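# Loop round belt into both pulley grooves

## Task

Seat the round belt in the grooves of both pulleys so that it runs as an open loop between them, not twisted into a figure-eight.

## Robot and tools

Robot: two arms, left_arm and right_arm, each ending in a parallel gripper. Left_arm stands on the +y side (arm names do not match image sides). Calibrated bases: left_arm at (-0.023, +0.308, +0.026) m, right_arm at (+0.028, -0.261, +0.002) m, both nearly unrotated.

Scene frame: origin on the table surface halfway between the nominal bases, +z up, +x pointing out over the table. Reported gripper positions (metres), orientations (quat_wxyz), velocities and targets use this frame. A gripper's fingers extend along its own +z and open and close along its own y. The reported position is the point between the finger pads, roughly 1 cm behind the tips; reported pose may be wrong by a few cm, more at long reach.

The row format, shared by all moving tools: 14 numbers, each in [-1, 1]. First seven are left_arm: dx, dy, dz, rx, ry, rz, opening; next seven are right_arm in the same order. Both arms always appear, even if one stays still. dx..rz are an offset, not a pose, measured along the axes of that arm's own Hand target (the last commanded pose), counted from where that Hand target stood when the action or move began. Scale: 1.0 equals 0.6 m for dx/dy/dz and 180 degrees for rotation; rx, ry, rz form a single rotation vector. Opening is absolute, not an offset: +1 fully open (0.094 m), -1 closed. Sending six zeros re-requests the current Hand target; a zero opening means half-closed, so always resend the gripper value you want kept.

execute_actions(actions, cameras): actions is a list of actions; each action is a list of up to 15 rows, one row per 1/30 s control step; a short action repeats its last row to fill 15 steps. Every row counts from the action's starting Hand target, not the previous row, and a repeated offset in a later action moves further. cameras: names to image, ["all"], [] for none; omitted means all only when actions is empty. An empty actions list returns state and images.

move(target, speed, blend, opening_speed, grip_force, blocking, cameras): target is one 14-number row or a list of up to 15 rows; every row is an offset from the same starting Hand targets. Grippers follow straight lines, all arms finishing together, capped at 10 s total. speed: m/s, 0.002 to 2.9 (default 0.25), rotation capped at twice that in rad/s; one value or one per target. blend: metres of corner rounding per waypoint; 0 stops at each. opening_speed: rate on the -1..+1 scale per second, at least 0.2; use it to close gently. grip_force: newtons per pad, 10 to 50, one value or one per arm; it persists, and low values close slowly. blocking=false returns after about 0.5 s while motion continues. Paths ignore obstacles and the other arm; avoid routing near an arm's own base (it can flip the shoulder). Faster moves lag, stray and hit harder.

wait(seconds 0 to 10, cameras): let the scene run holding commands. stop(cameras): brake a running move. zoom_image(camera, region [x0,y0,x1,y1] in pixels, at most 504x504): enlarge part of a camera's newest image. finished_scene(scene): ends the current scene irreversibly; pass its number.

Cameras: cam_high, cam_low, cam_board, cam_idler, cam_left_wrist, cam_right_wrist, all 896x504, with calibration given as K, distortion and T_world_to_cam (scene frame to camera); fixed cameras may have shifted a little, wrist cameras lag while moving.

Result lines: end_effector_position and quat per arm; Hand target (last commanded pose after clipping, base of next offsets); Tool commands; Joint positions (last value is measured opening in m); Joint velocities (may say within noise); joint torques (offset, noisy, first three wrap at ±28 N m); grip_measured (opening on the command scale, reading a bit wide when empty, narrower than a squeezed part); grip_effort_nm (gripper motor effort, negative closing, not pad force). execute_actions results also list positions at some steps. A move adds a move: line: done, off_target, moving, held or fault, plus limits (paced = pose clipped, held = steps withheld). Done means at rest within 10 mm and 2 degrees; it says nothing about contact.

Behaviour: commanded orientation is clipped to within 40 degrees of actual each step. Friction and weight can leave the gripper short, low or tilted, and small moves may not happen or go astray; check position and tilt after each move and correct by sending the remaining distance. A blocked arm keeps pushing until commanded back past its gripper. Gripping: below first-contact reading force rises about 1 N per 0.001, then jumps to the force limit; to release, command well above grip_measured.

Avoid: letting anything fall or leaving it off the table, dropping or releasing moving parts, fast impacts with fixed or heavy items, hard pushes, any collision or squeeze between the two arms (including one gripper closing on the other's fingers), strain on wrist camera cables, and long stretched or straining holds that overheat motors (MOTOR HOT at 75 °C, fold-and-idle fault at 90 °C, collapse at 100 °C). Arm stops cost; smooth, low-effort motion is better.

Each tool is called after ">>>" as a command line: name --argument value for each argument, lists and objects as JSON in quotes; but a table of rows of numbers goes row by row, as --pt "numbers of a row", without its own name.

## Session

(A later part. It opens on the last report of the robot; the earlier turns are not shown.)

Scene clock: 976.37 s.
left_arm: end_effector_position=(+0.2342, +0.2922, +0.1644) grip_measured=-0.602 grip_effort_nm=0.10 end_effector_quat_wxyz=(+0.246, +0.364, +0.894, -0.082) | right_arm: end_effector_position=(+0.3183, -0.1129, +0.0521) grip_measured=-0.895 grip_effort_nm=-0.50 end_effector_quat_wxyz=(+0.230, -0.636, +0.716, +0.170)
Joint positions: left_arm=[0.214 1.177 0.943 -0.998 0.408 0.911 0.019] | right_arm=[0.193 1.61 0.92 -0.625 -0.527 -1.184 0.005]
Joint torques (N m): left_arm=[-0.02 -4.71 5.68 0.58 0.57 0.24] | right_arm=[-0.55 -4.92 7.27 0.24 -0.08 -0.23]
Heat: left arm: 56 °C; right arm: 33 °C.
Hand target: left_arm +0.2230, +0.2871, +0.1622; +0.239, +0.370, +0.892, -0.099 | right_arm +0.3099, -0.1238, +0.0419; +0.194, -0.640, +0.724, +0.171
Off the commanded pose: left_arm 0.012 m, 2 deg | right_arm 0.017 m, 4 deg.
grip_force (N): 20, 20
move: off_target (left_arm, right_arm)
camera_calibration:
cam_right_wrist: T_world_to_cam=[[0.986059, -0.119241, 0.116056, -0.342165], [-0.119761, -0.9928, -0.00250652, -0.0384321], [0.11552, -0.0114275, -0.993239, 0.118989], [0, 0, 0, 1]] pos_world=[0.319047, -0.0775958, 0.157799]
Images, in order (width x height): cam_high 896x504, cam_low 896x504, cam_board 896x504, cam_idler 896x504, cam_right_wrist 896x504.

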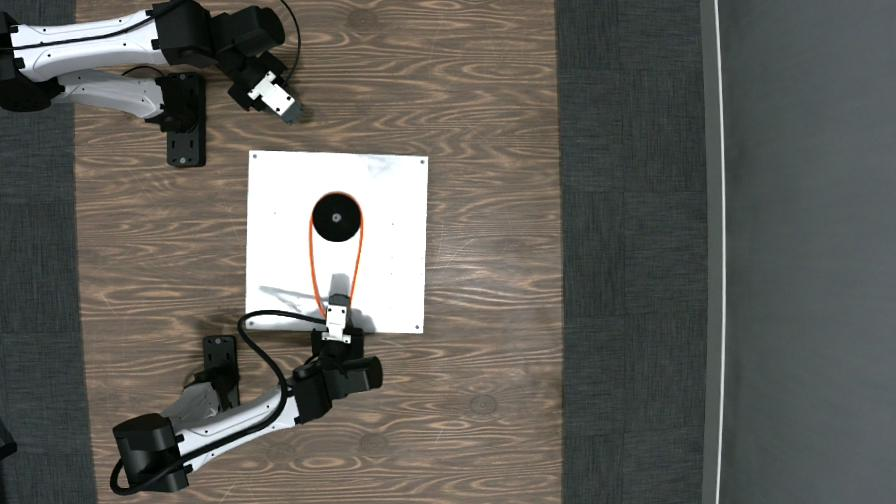

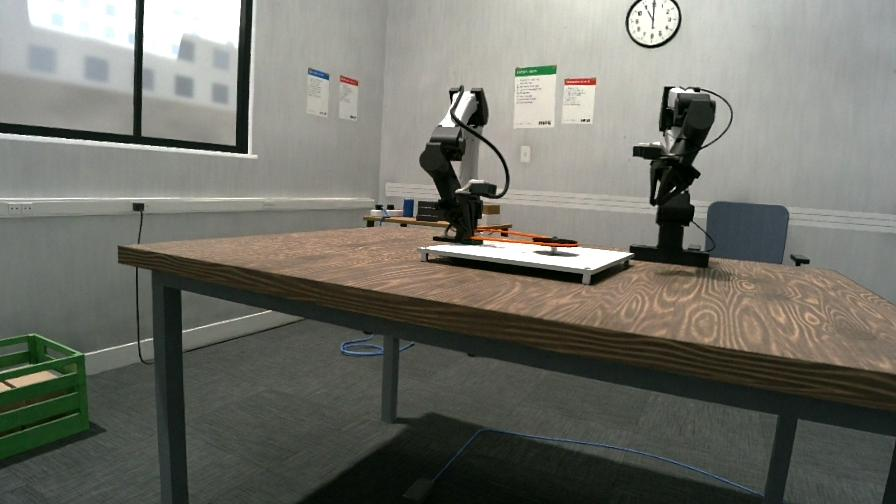

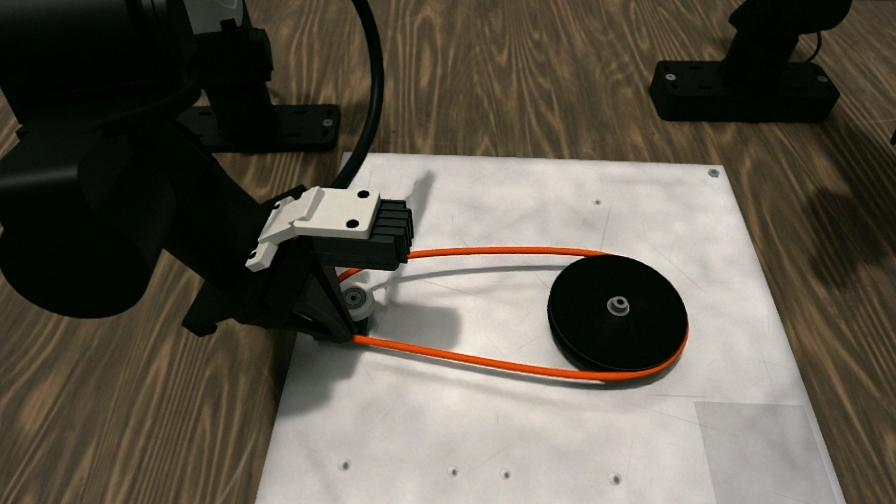

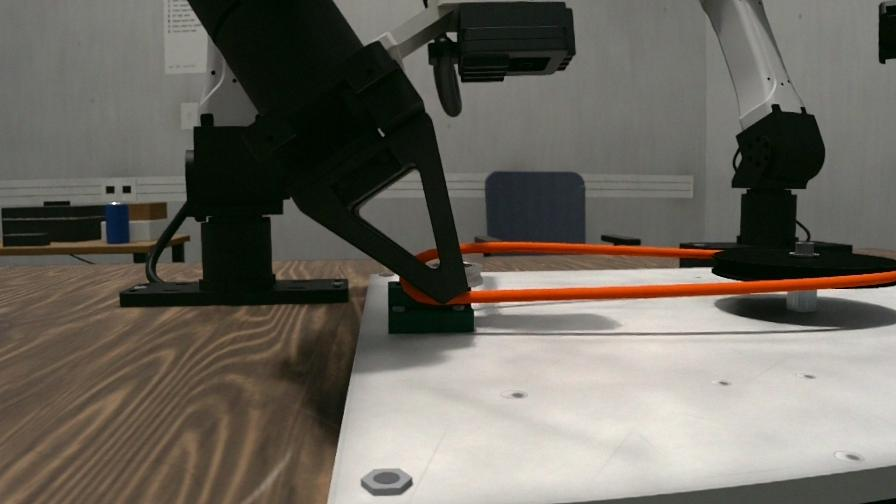

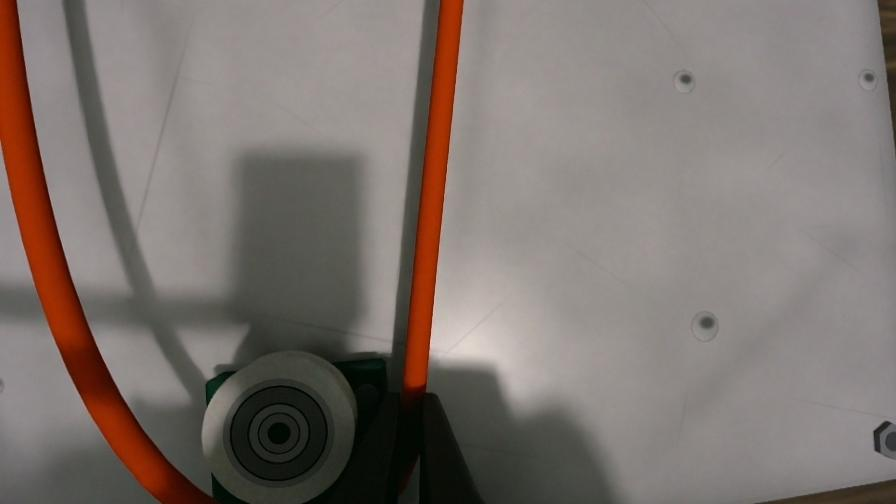

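>>> move --target '[0,0,0,0,0,0,-0.6,-0.0255,0.0024,-0.0045,0,0,0,-1]' --speed 0.06 --cameras '["cam_high","cam_low","cam_idler","cam_board","cam_right_wrist"]'

>>> zoom_image --camera "cam_idler" --region '[340, 180, 560, 340]'

>>> zoom_image --camera "cam_board" --region '[280, 220, 440, 360]'

>>> zoom_image --camera "cam_low" --region '[450, 200, 590, 270]'

Scene clock: 1013.00 s.
left_arm: end_effector_position=(+0.2342, +0.2922, +0.1644) grip_measured=-0.602 grip_effort_nm=0.10 end_effector_quat_wxyz=(+0.246, +0.364, +0.894, -0.082) | right_arm: end_effector_position=(+0.3176, -0.1067, +0.0562) grip_measured=-0.895 grip_effort_nm=-0.51 end_effector_quat_wxyz=(+0.226, -0.641, +0.713, +0.170)
Joint positions: left_arm=[0.214 1.177 0.943 -0.998 0.408 0.911 0.019] | right_arm=[0.218 1.61 0.941 -0.645 -0.518 -1.173 0.005]
Joint torques (N m): left_arm=[0.28 -4.79 5.39 0.6 0.57 0.24] | right_arm=[0.84 -6.32 7.87 0.26 0.02 0.15]
Heat: left arm: 49 °C; right arm: 33 °C.
Hand target: left_arm +0.2230, +0.2871, +0.1622; +0.239, +0.370, +0.892, -0.099 | right_arm +0.3099, -0.1118, +0.0518; +0.194, -0.640, +0.724, +0.171
Off the commanded pose: left_arm 0.012 m, 2 deg | right_arm 0.010 m, 4 deg.
grip_force (N): 20, 20
move: off_target (left_arm, right_arm)
camera_calibration:
cam_right_wrist: T_world_to_cam=[[0.987824, -0.105826, 0.114039, -0.340226], [-0.107097, -0.994236, 0.00506242, -0.0369949], [0.112846, -0.0172141, -0.993463, 0.123437], [0, 0, 0, 1]] pos_world=[0.318192, -0.0706615, 0.161617]
Images, in order (width x height): cam_high 896x504, cam_low 896x504, cam_board 896x504, cam_idler 896x504, cam_right_wrist 896x504.

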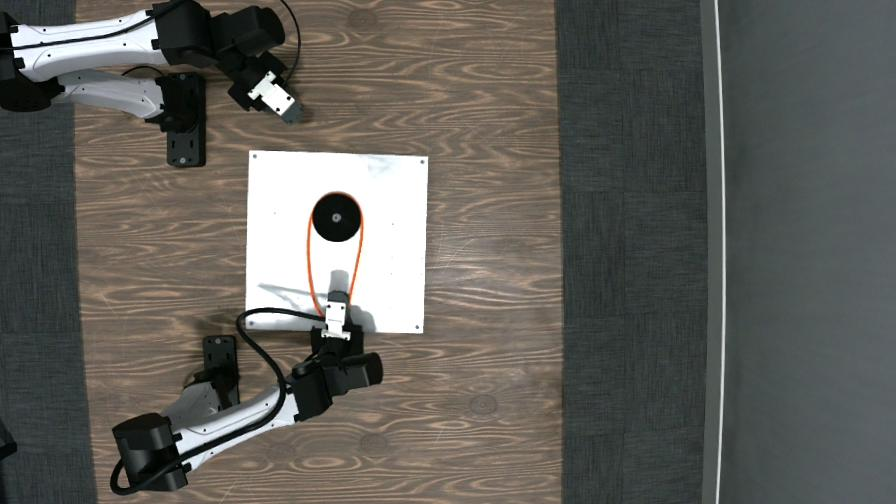

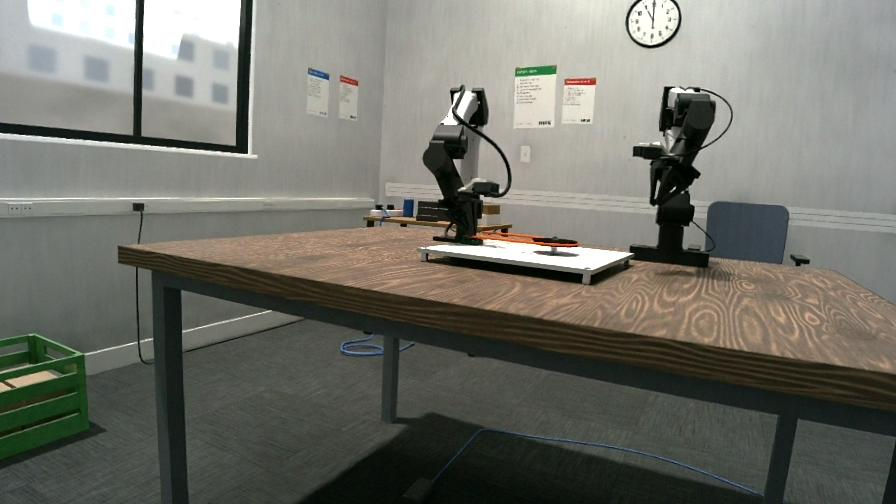

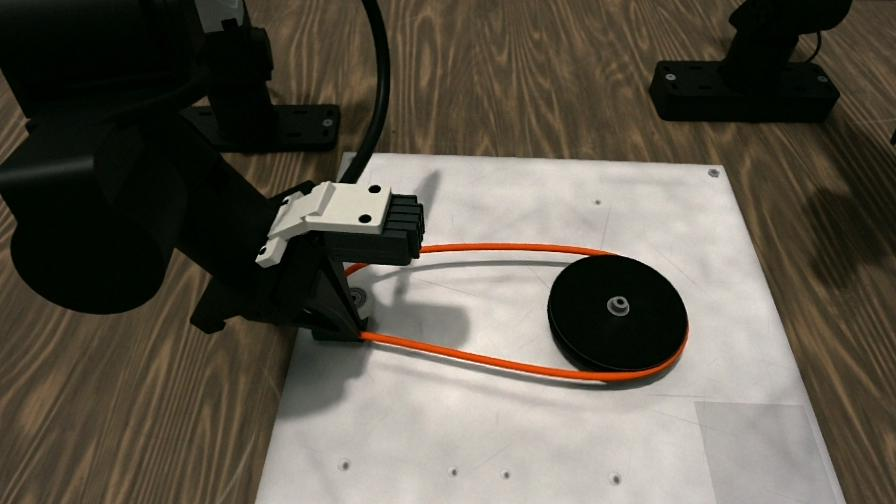

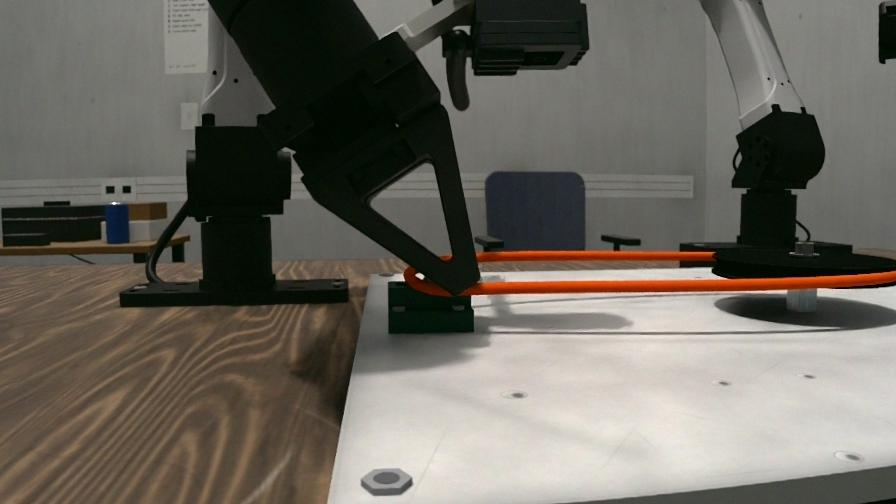

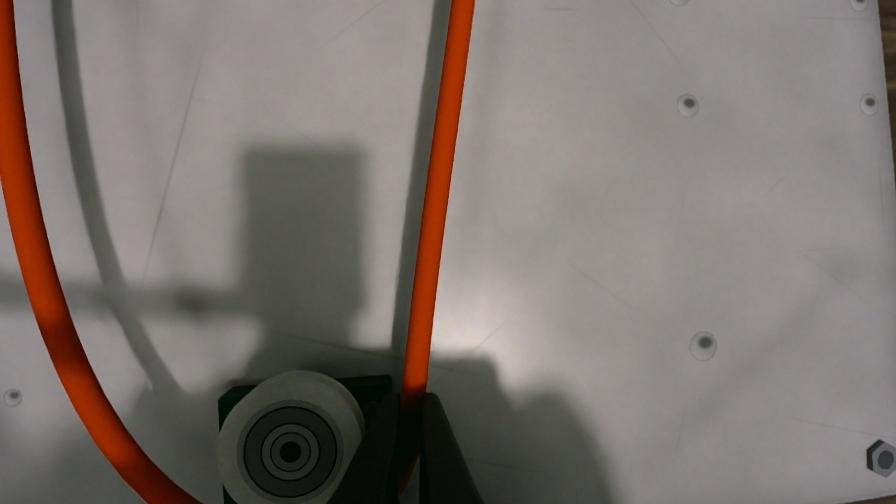

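Scaled by 2.291 from the camera's 896x504 image, which has a finer 1280x720 frame.

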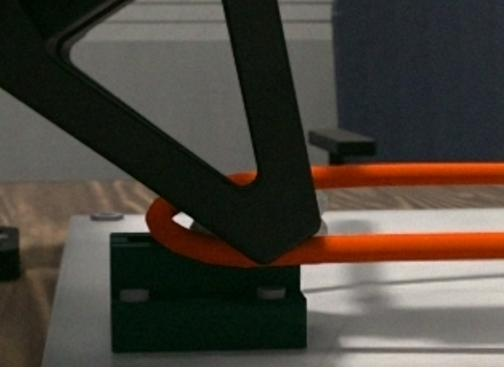

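Scaled by 3.150 from the camera's 896x504 image, which has a finer 1280x720 frame.

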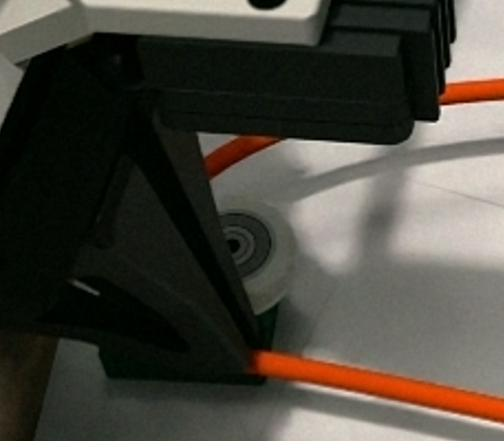

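Scaled by 3.600 from the camera's 896x504 image, which has a finer 1280x720 frame.

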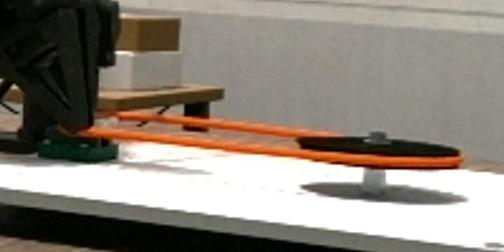

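>>> move --target '[0,0,0,0,0,0,-0.6,-0.0305,-0.0010,0.0165,0,0,0,-1]' --speed 0.06 --cameras '["cam_high","cam_low","cam_idler","cam_board","cam_right_wrist"]'

>>> zoom_image --camera "cam_idler" --region '[340, 180, 560, 340]'

>>> zoom_image --camera "cam_board" --region '[280, 220, 440, 360]'

>>> zoom_image --camera "cam_low" --region '[450, 200, 590, 270]'

Scene clock: 1044.90 s.
left_arm: end_effector_position=(+0.2342, +0.2922, +0.1644) grip_measured=-0.602 grip_effort_nm=0.10 end_effector_quat_wxyz=(+0.246, +0.364, +0.894, -0.082) | right_arm: end_effector_position=(+0.3161, -0.0910, +0.0568) grip_measured=-0.897 grip_effort_nm=-0.51 end_effector_quat_wxyz=(+0.214, -0.639, +0.719, +0.171)
Joint positions: left_arm=[0.214 1.177 0.943 -0.998 0.408 0.911 0.019] | right_arm=[0.278 1.625 0.965 -0.645 -0.494 -1.103 0.005]
Joint torques (N m): left_arm=[0.1 -4.83 5.48 0.62 0.57 0.26] | right_arm=[1.4 -5.71 7.88 0.63 -0.08 0.18]
Heat: left arm: 46 °C; right arm: 34 °C.
Hand target: left_arm +0.2230, +0.2871, +0.1622; +0.239, +0.370, +0.892, -0.099 | right_arm +0.3131, -0.0912, +0.0525; +0.194, -0.640, +0.724, +0.171
Off the commanded pose: left_arm 0.012 m, 2 deg | right_arm 0.005 m, 2 deg.
grip_force (N): 20, 20
move: off_target (left_arm)
camera_calibration:
cam_right_wrist: T_world_to_cam=[[0.98945, -0.110068, 0.0941995, -0.336848], [-0.112513, -0.993427, 0.0210386, -0.02064], [0.0912647, -0.0314153, -0.995331, 0.130195], [0, 0, 0, 1]] pos_world=[0.319089, -0.0534903, 0.161752]
Images, in order (width x height): cam_high 896x504, cam_low 896x504, cam_board 896x504, cam_idler 896x504, cam_right_wrist 896x504.

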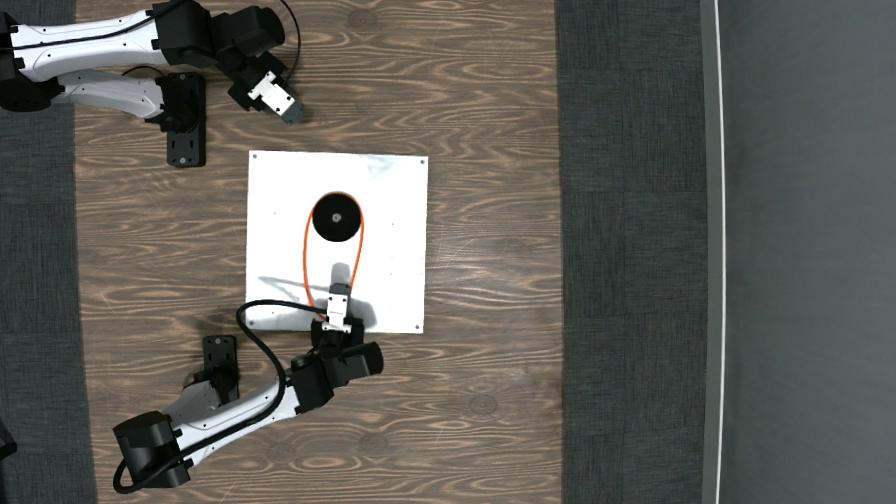

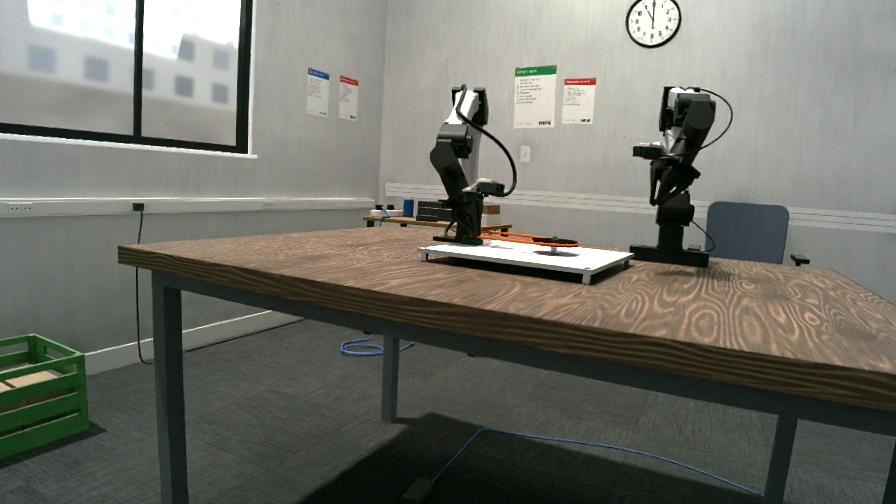

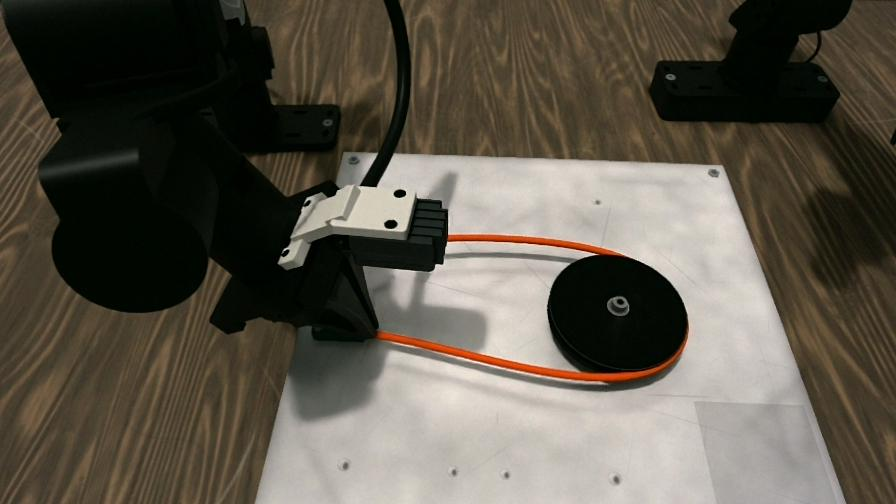

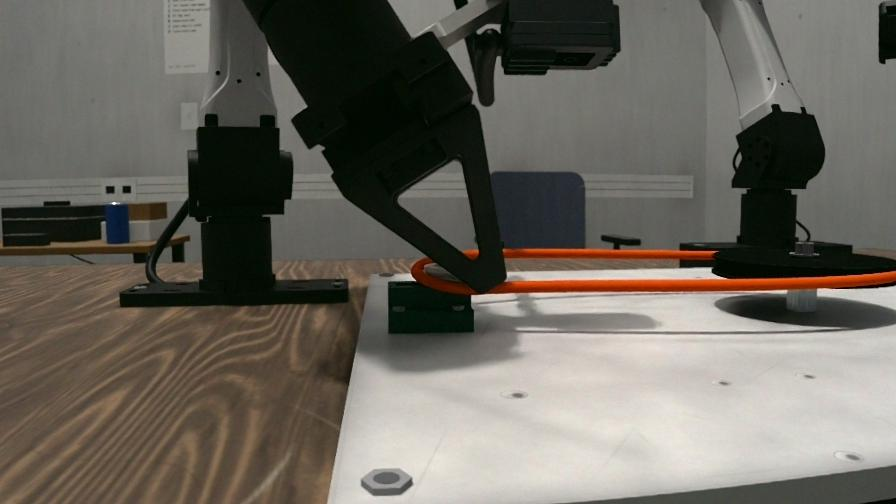

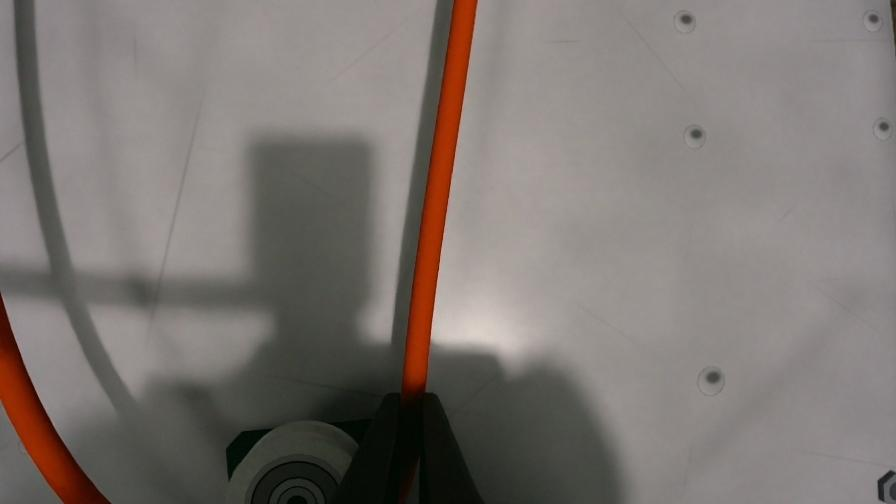

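Scaled by 2.291 from the camera's 896x504 image, which has a finer 1280x720 frame.

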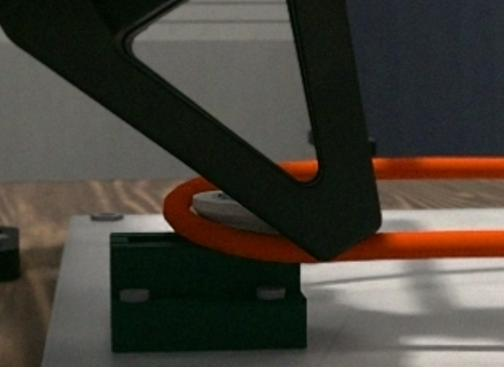

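Scaled by 3.150 from the camera's 896x504 image, which has a finer 1280x720 frame.

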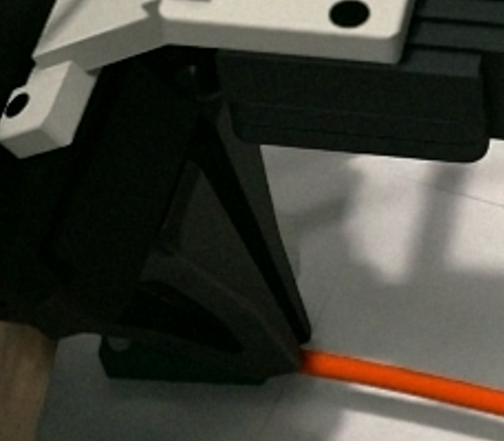

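Scaled by 3.600 from the camera's 896x504 image, which has a finer 1280x720 frame.

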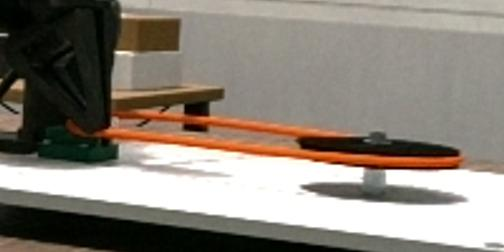

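>>> move --target '[0,0,0,0,0,0,-0.6,-0.0068,0,-0.0018,0.0477,-0.0068,-0.0276,-1]' --speed 0.06 --cameras '["cam_high","cam_low","cam_idler","cam_board","cam_right_wrist"]'

>>> zoom_image --camera "cam_idler" --region '[340, 180, 560, 340]'

>>> zoom_image --camera "cam_low" --region '[450, 200, 590, 270]'

Scene clock: 1063.47 s.
left_arm: end_effector_position=(+0.2342, +0.2922, +0.1644) grip_measured=-0.602 grip_effort_nm=0.10 end_effector_quat_wxyz=(+0.246, +0.364, +0.894, -0.082) | right_arm: end_effector_position=(+0.3178, -0.0874, +0.0562) grip_measured=-0.897 grip_effort_nm=-0.51 end_effector_quat_wxyz=(-0.257, +0.651, -0.704, -0.123)
Joint positions: left_arm=[0.214 1.177 0.943 -0.998 0.408 0.911 0.019] | right_arm=[0.317 1.543 0.857 -0.487 -0.431 -1.081 0.005]
Joint torques (N m): left_arm=[0.03 -4.78 5.42 0.57 0.55 0.26] | right_arm=[1.36 -9.24 4.56 1.33 -0.03 0.19]
Heat: left arm: 45 °C; right arm: 34 °C.
Hand target: left_arm +0.2230, +0.2871, +0.1622; +0.239, +0.370, +0.892, -0.099 | right_arm +0.3135, -0.0883, +0.0555; -0.256, +0.652, -0.704, -0.115
Off the commanded pose: left_arm 0.012 m, 2 deg | right_arm 0.004 m, 1 deg.
grip_force (N): 20, 20
move: off_target (left_arm)
camera_calibration:
cam_right_wrist: T_world_to_cam=[[0.968367, -0.107517, 0.22518, -0.338539], [-0.115002, -0.993157, 0.0203498, -0.0160346], [0.221451, -0.0456022, -0.974105, 0.0856856], [0, 0, 0, 1]] pos_world=[0.307011, -0.0484162, 0.160025]
Images, in order (width x height): cam_high 896x504, cam_low 896x504, cam_board 896x504, cam_idler 896x504, cam_right_wrist 896x504.

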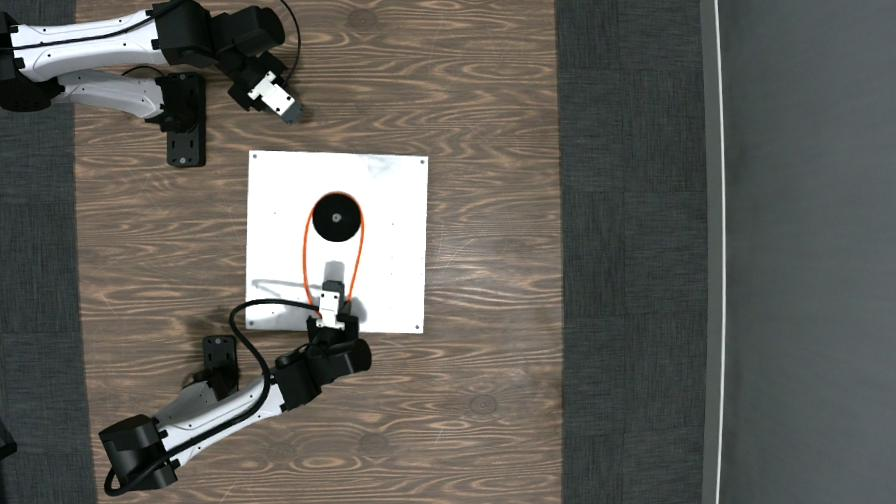

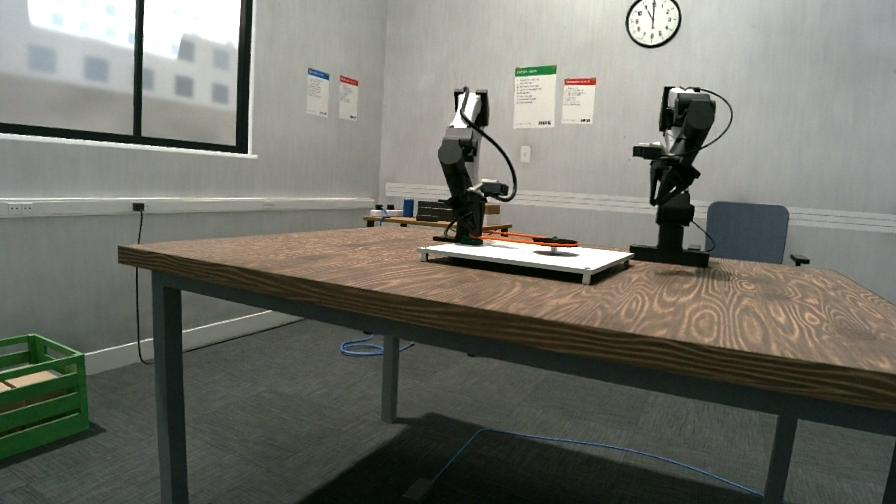

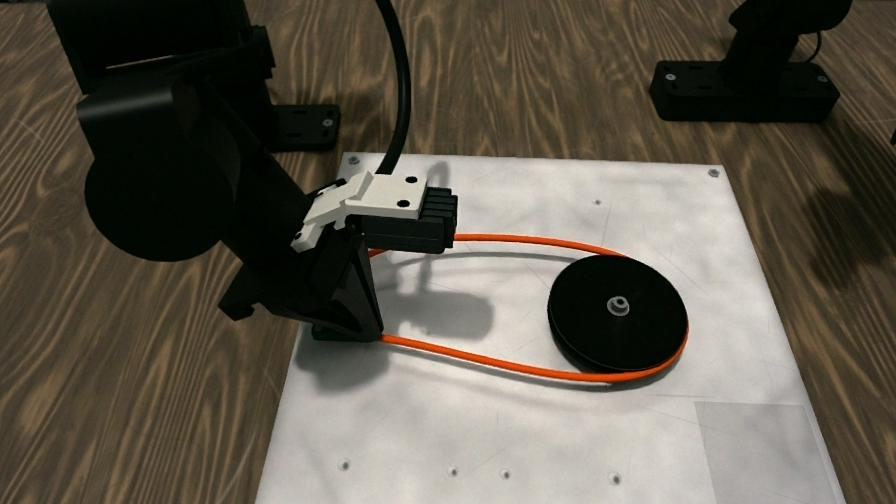

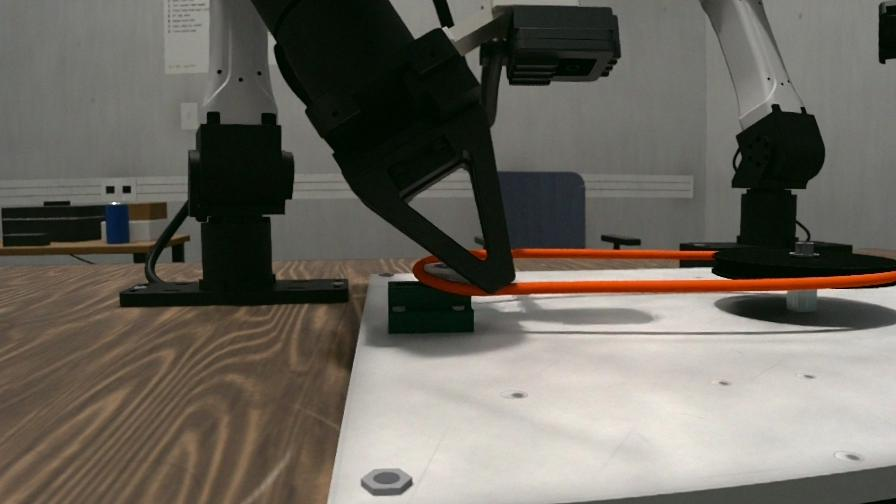

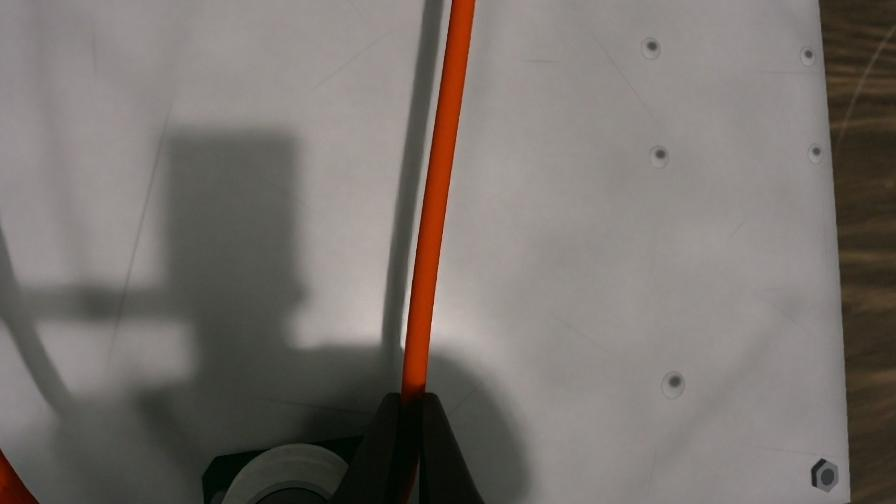

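Scaled by 2.291 from the camera's 896x504 image, which has a finer 1280x720 frame.

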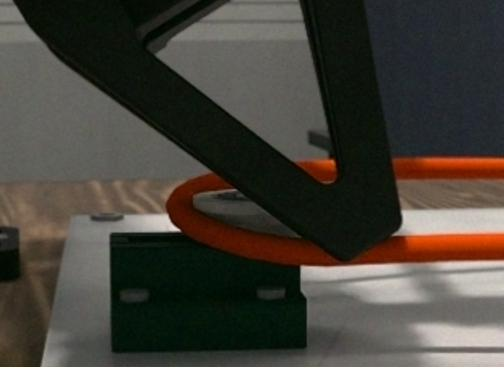

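Scaled by 3.600 from the camera's 896x504 image, which has a finer 1280x720 frame.

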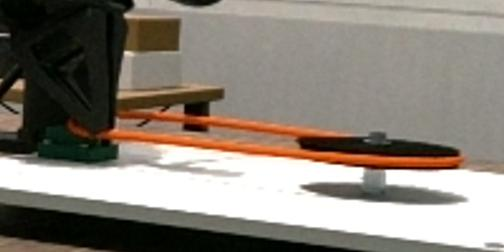

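>>> zoom_image --camera "cam_high" --region '[280, 260, 400, 350]'

>>> zoom_image --camera "cam_idler" --region '[380, 220, 500, 310]'

>>> zoom_image --camera "cam_right_wrist" --region '[0, 300, 450, 504]'

Scaled by 4.200 from the camera's 896x504 image, which has a finer 1280x720 frame.

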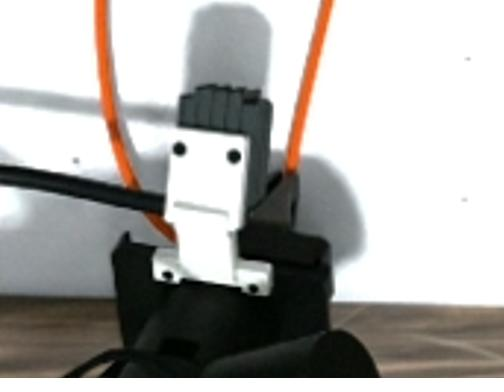

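Scaled by 4.200 from the camera's 896x504 image, which has a finer 1280x720 frame.

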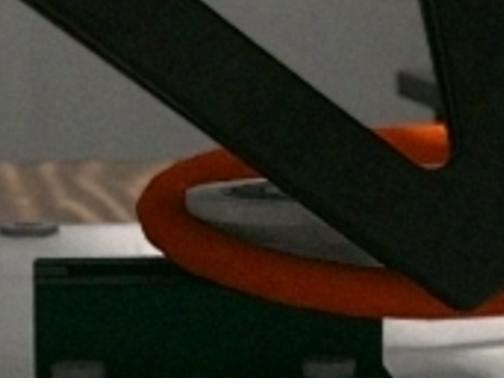

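Scaled by 1.120 from the camera's 896x504 image, which has a finer 1280x720 frame.

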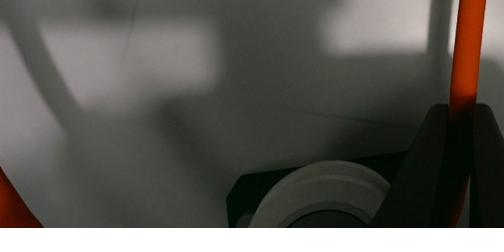

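>>> move --target '[0,0,0,0,0,0,-0.6,-0.0017,-0.0006,-0.0028,0.0716,-0.0103,-0.0413,-1]' --speed 0.08 --cameras '["cam_high","cam_low","cam_idler","cam_board","cam_right_wrist"]'

>>> zoom_image --camera "cam_idler" --region '[380, 220, 500, 310]'

>>> zoom_image --camera "cam_low" --region '[450, 200, 590, 270]'

Scene clock: 1109.47 s.
left_arm: end_effector_position=(+0.2342, +0.2922, +0.1644) grip_measured=-0.602 grip_effort_nm=0.10 end_effector_quat_wxyz=(+0.246, +0.364, +0.894, -0.082) | right_arm: end_effector_position=(+0.3169, -0.0871, +0.0596) grip_measured=-0.897 grip_effort_nm=-0.51 end_effector_quat_wxyz=(-0.346, +0.661, -0.665, -0.037)
Joint positions: left_arm=[0.214 1.177 0.943 -0.998 0.408 0.911 0.019] | right_arm=[0.37 1.379 0.627 -0.176 -0.325 -1.08 0.005]
Joint torques (N m): left_arm=[0.14 -4.62 5.79 0.55 0.57 0.26] | right_arm=[1.29 -7.13 4.66 1.86 0.07 0.18]
Heat: left arm: 43 °C; right arm: 34 °C.
Hand target: left_arm +0.2230, +0.2871, +0.1622; +0.239, +0.370, +0.892, -0.099 | right_arm +0.3135, -0.0883, +0.0575; -0.346, +0.662, -0.665, -0.029
Off the commanded pose: left_arm 0.012 m, 2 deg | right_arm 0.004 m, 1 deg.
grip_force (N): 20, 20
move: off_target (left_arm)
camera_calibration:
cam_right_wrist: T_world_to_cam=[[0.877119, -0.107717, 0.468039, -0.323994], [-0.117512, -0.993037, -0.00832258, -0.0132961], [0.465676, -0.0477003, -0.883669, 0.00624653], [0, 0, 0, 1]] pos_world=[0.27971, -0.0478054, 0.157051]
Images, in order (width x height): cam_high 896x504, cam_low 896x504, cam_board 896x504, cam_idler 896x504, cam_right_wrist 896x504.

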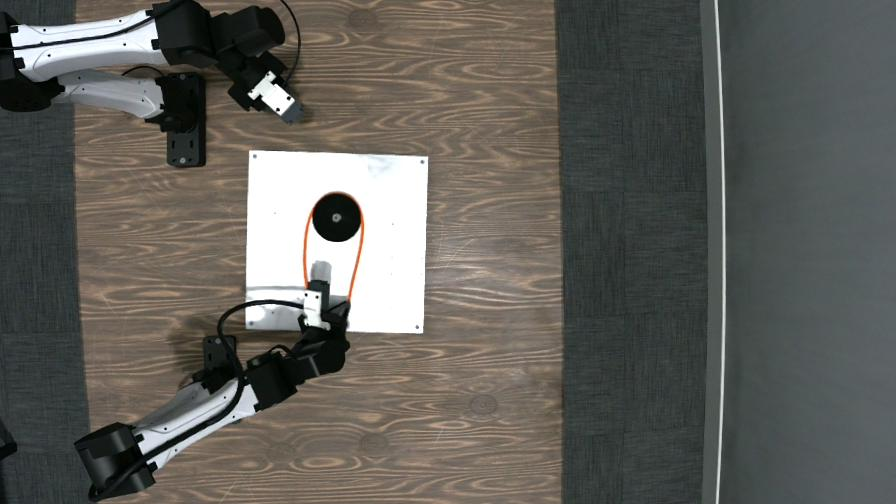

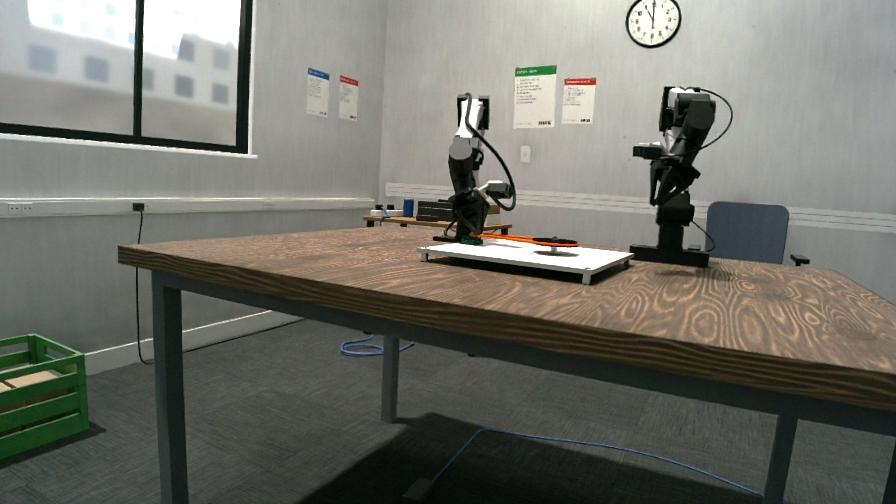

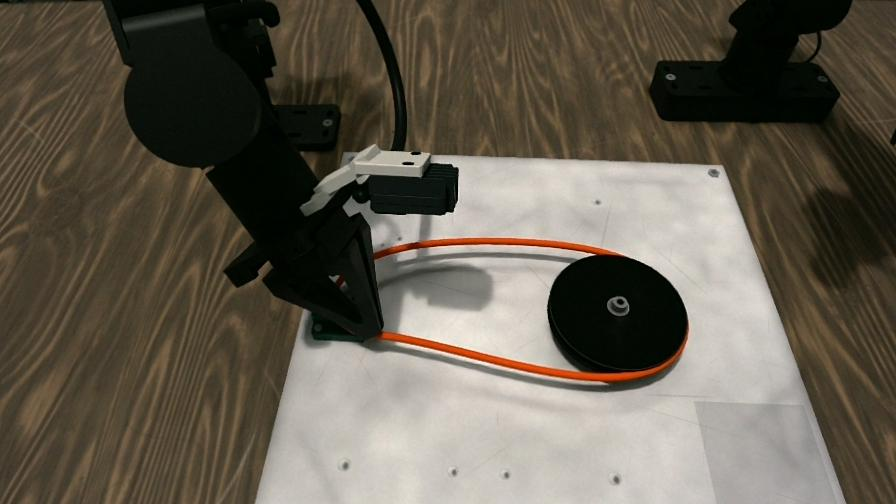

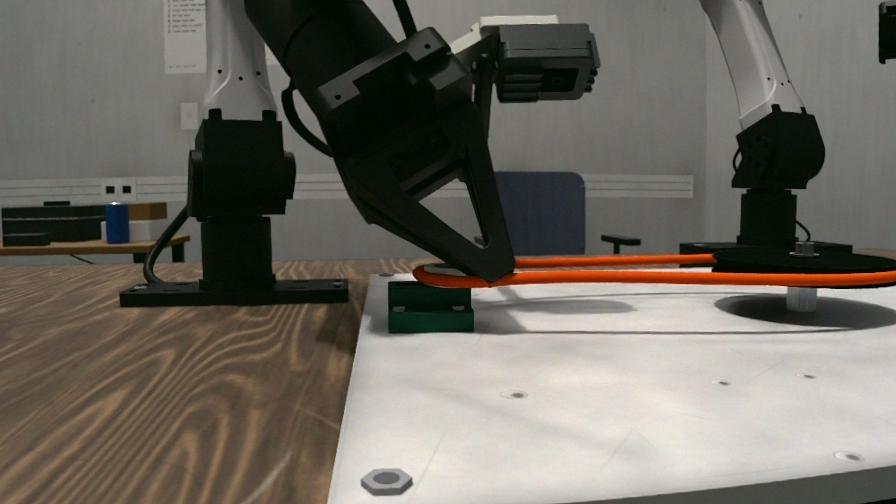

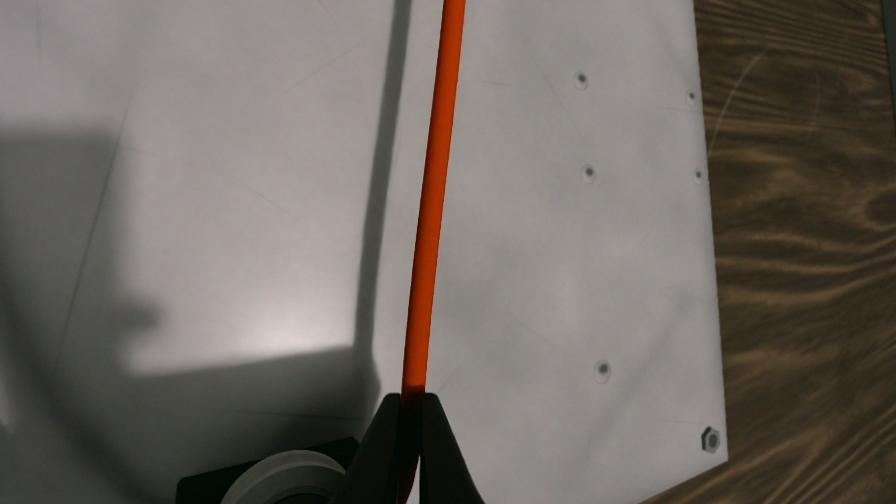

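Scaled by 4.200 from the camera's 896x504 image, which has a finer 1280x720 frame.

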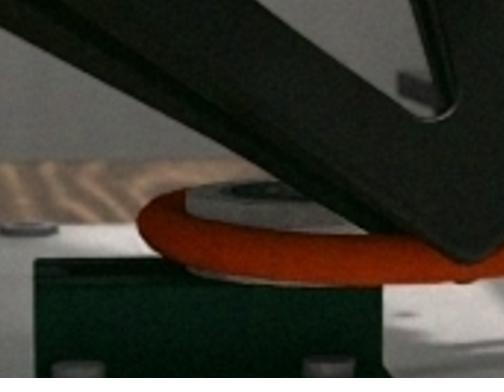

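Scaled by 3.600 from the camera's 896x504 image, which has a finer 1280x720 frame.

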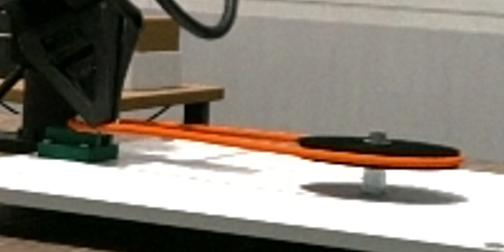

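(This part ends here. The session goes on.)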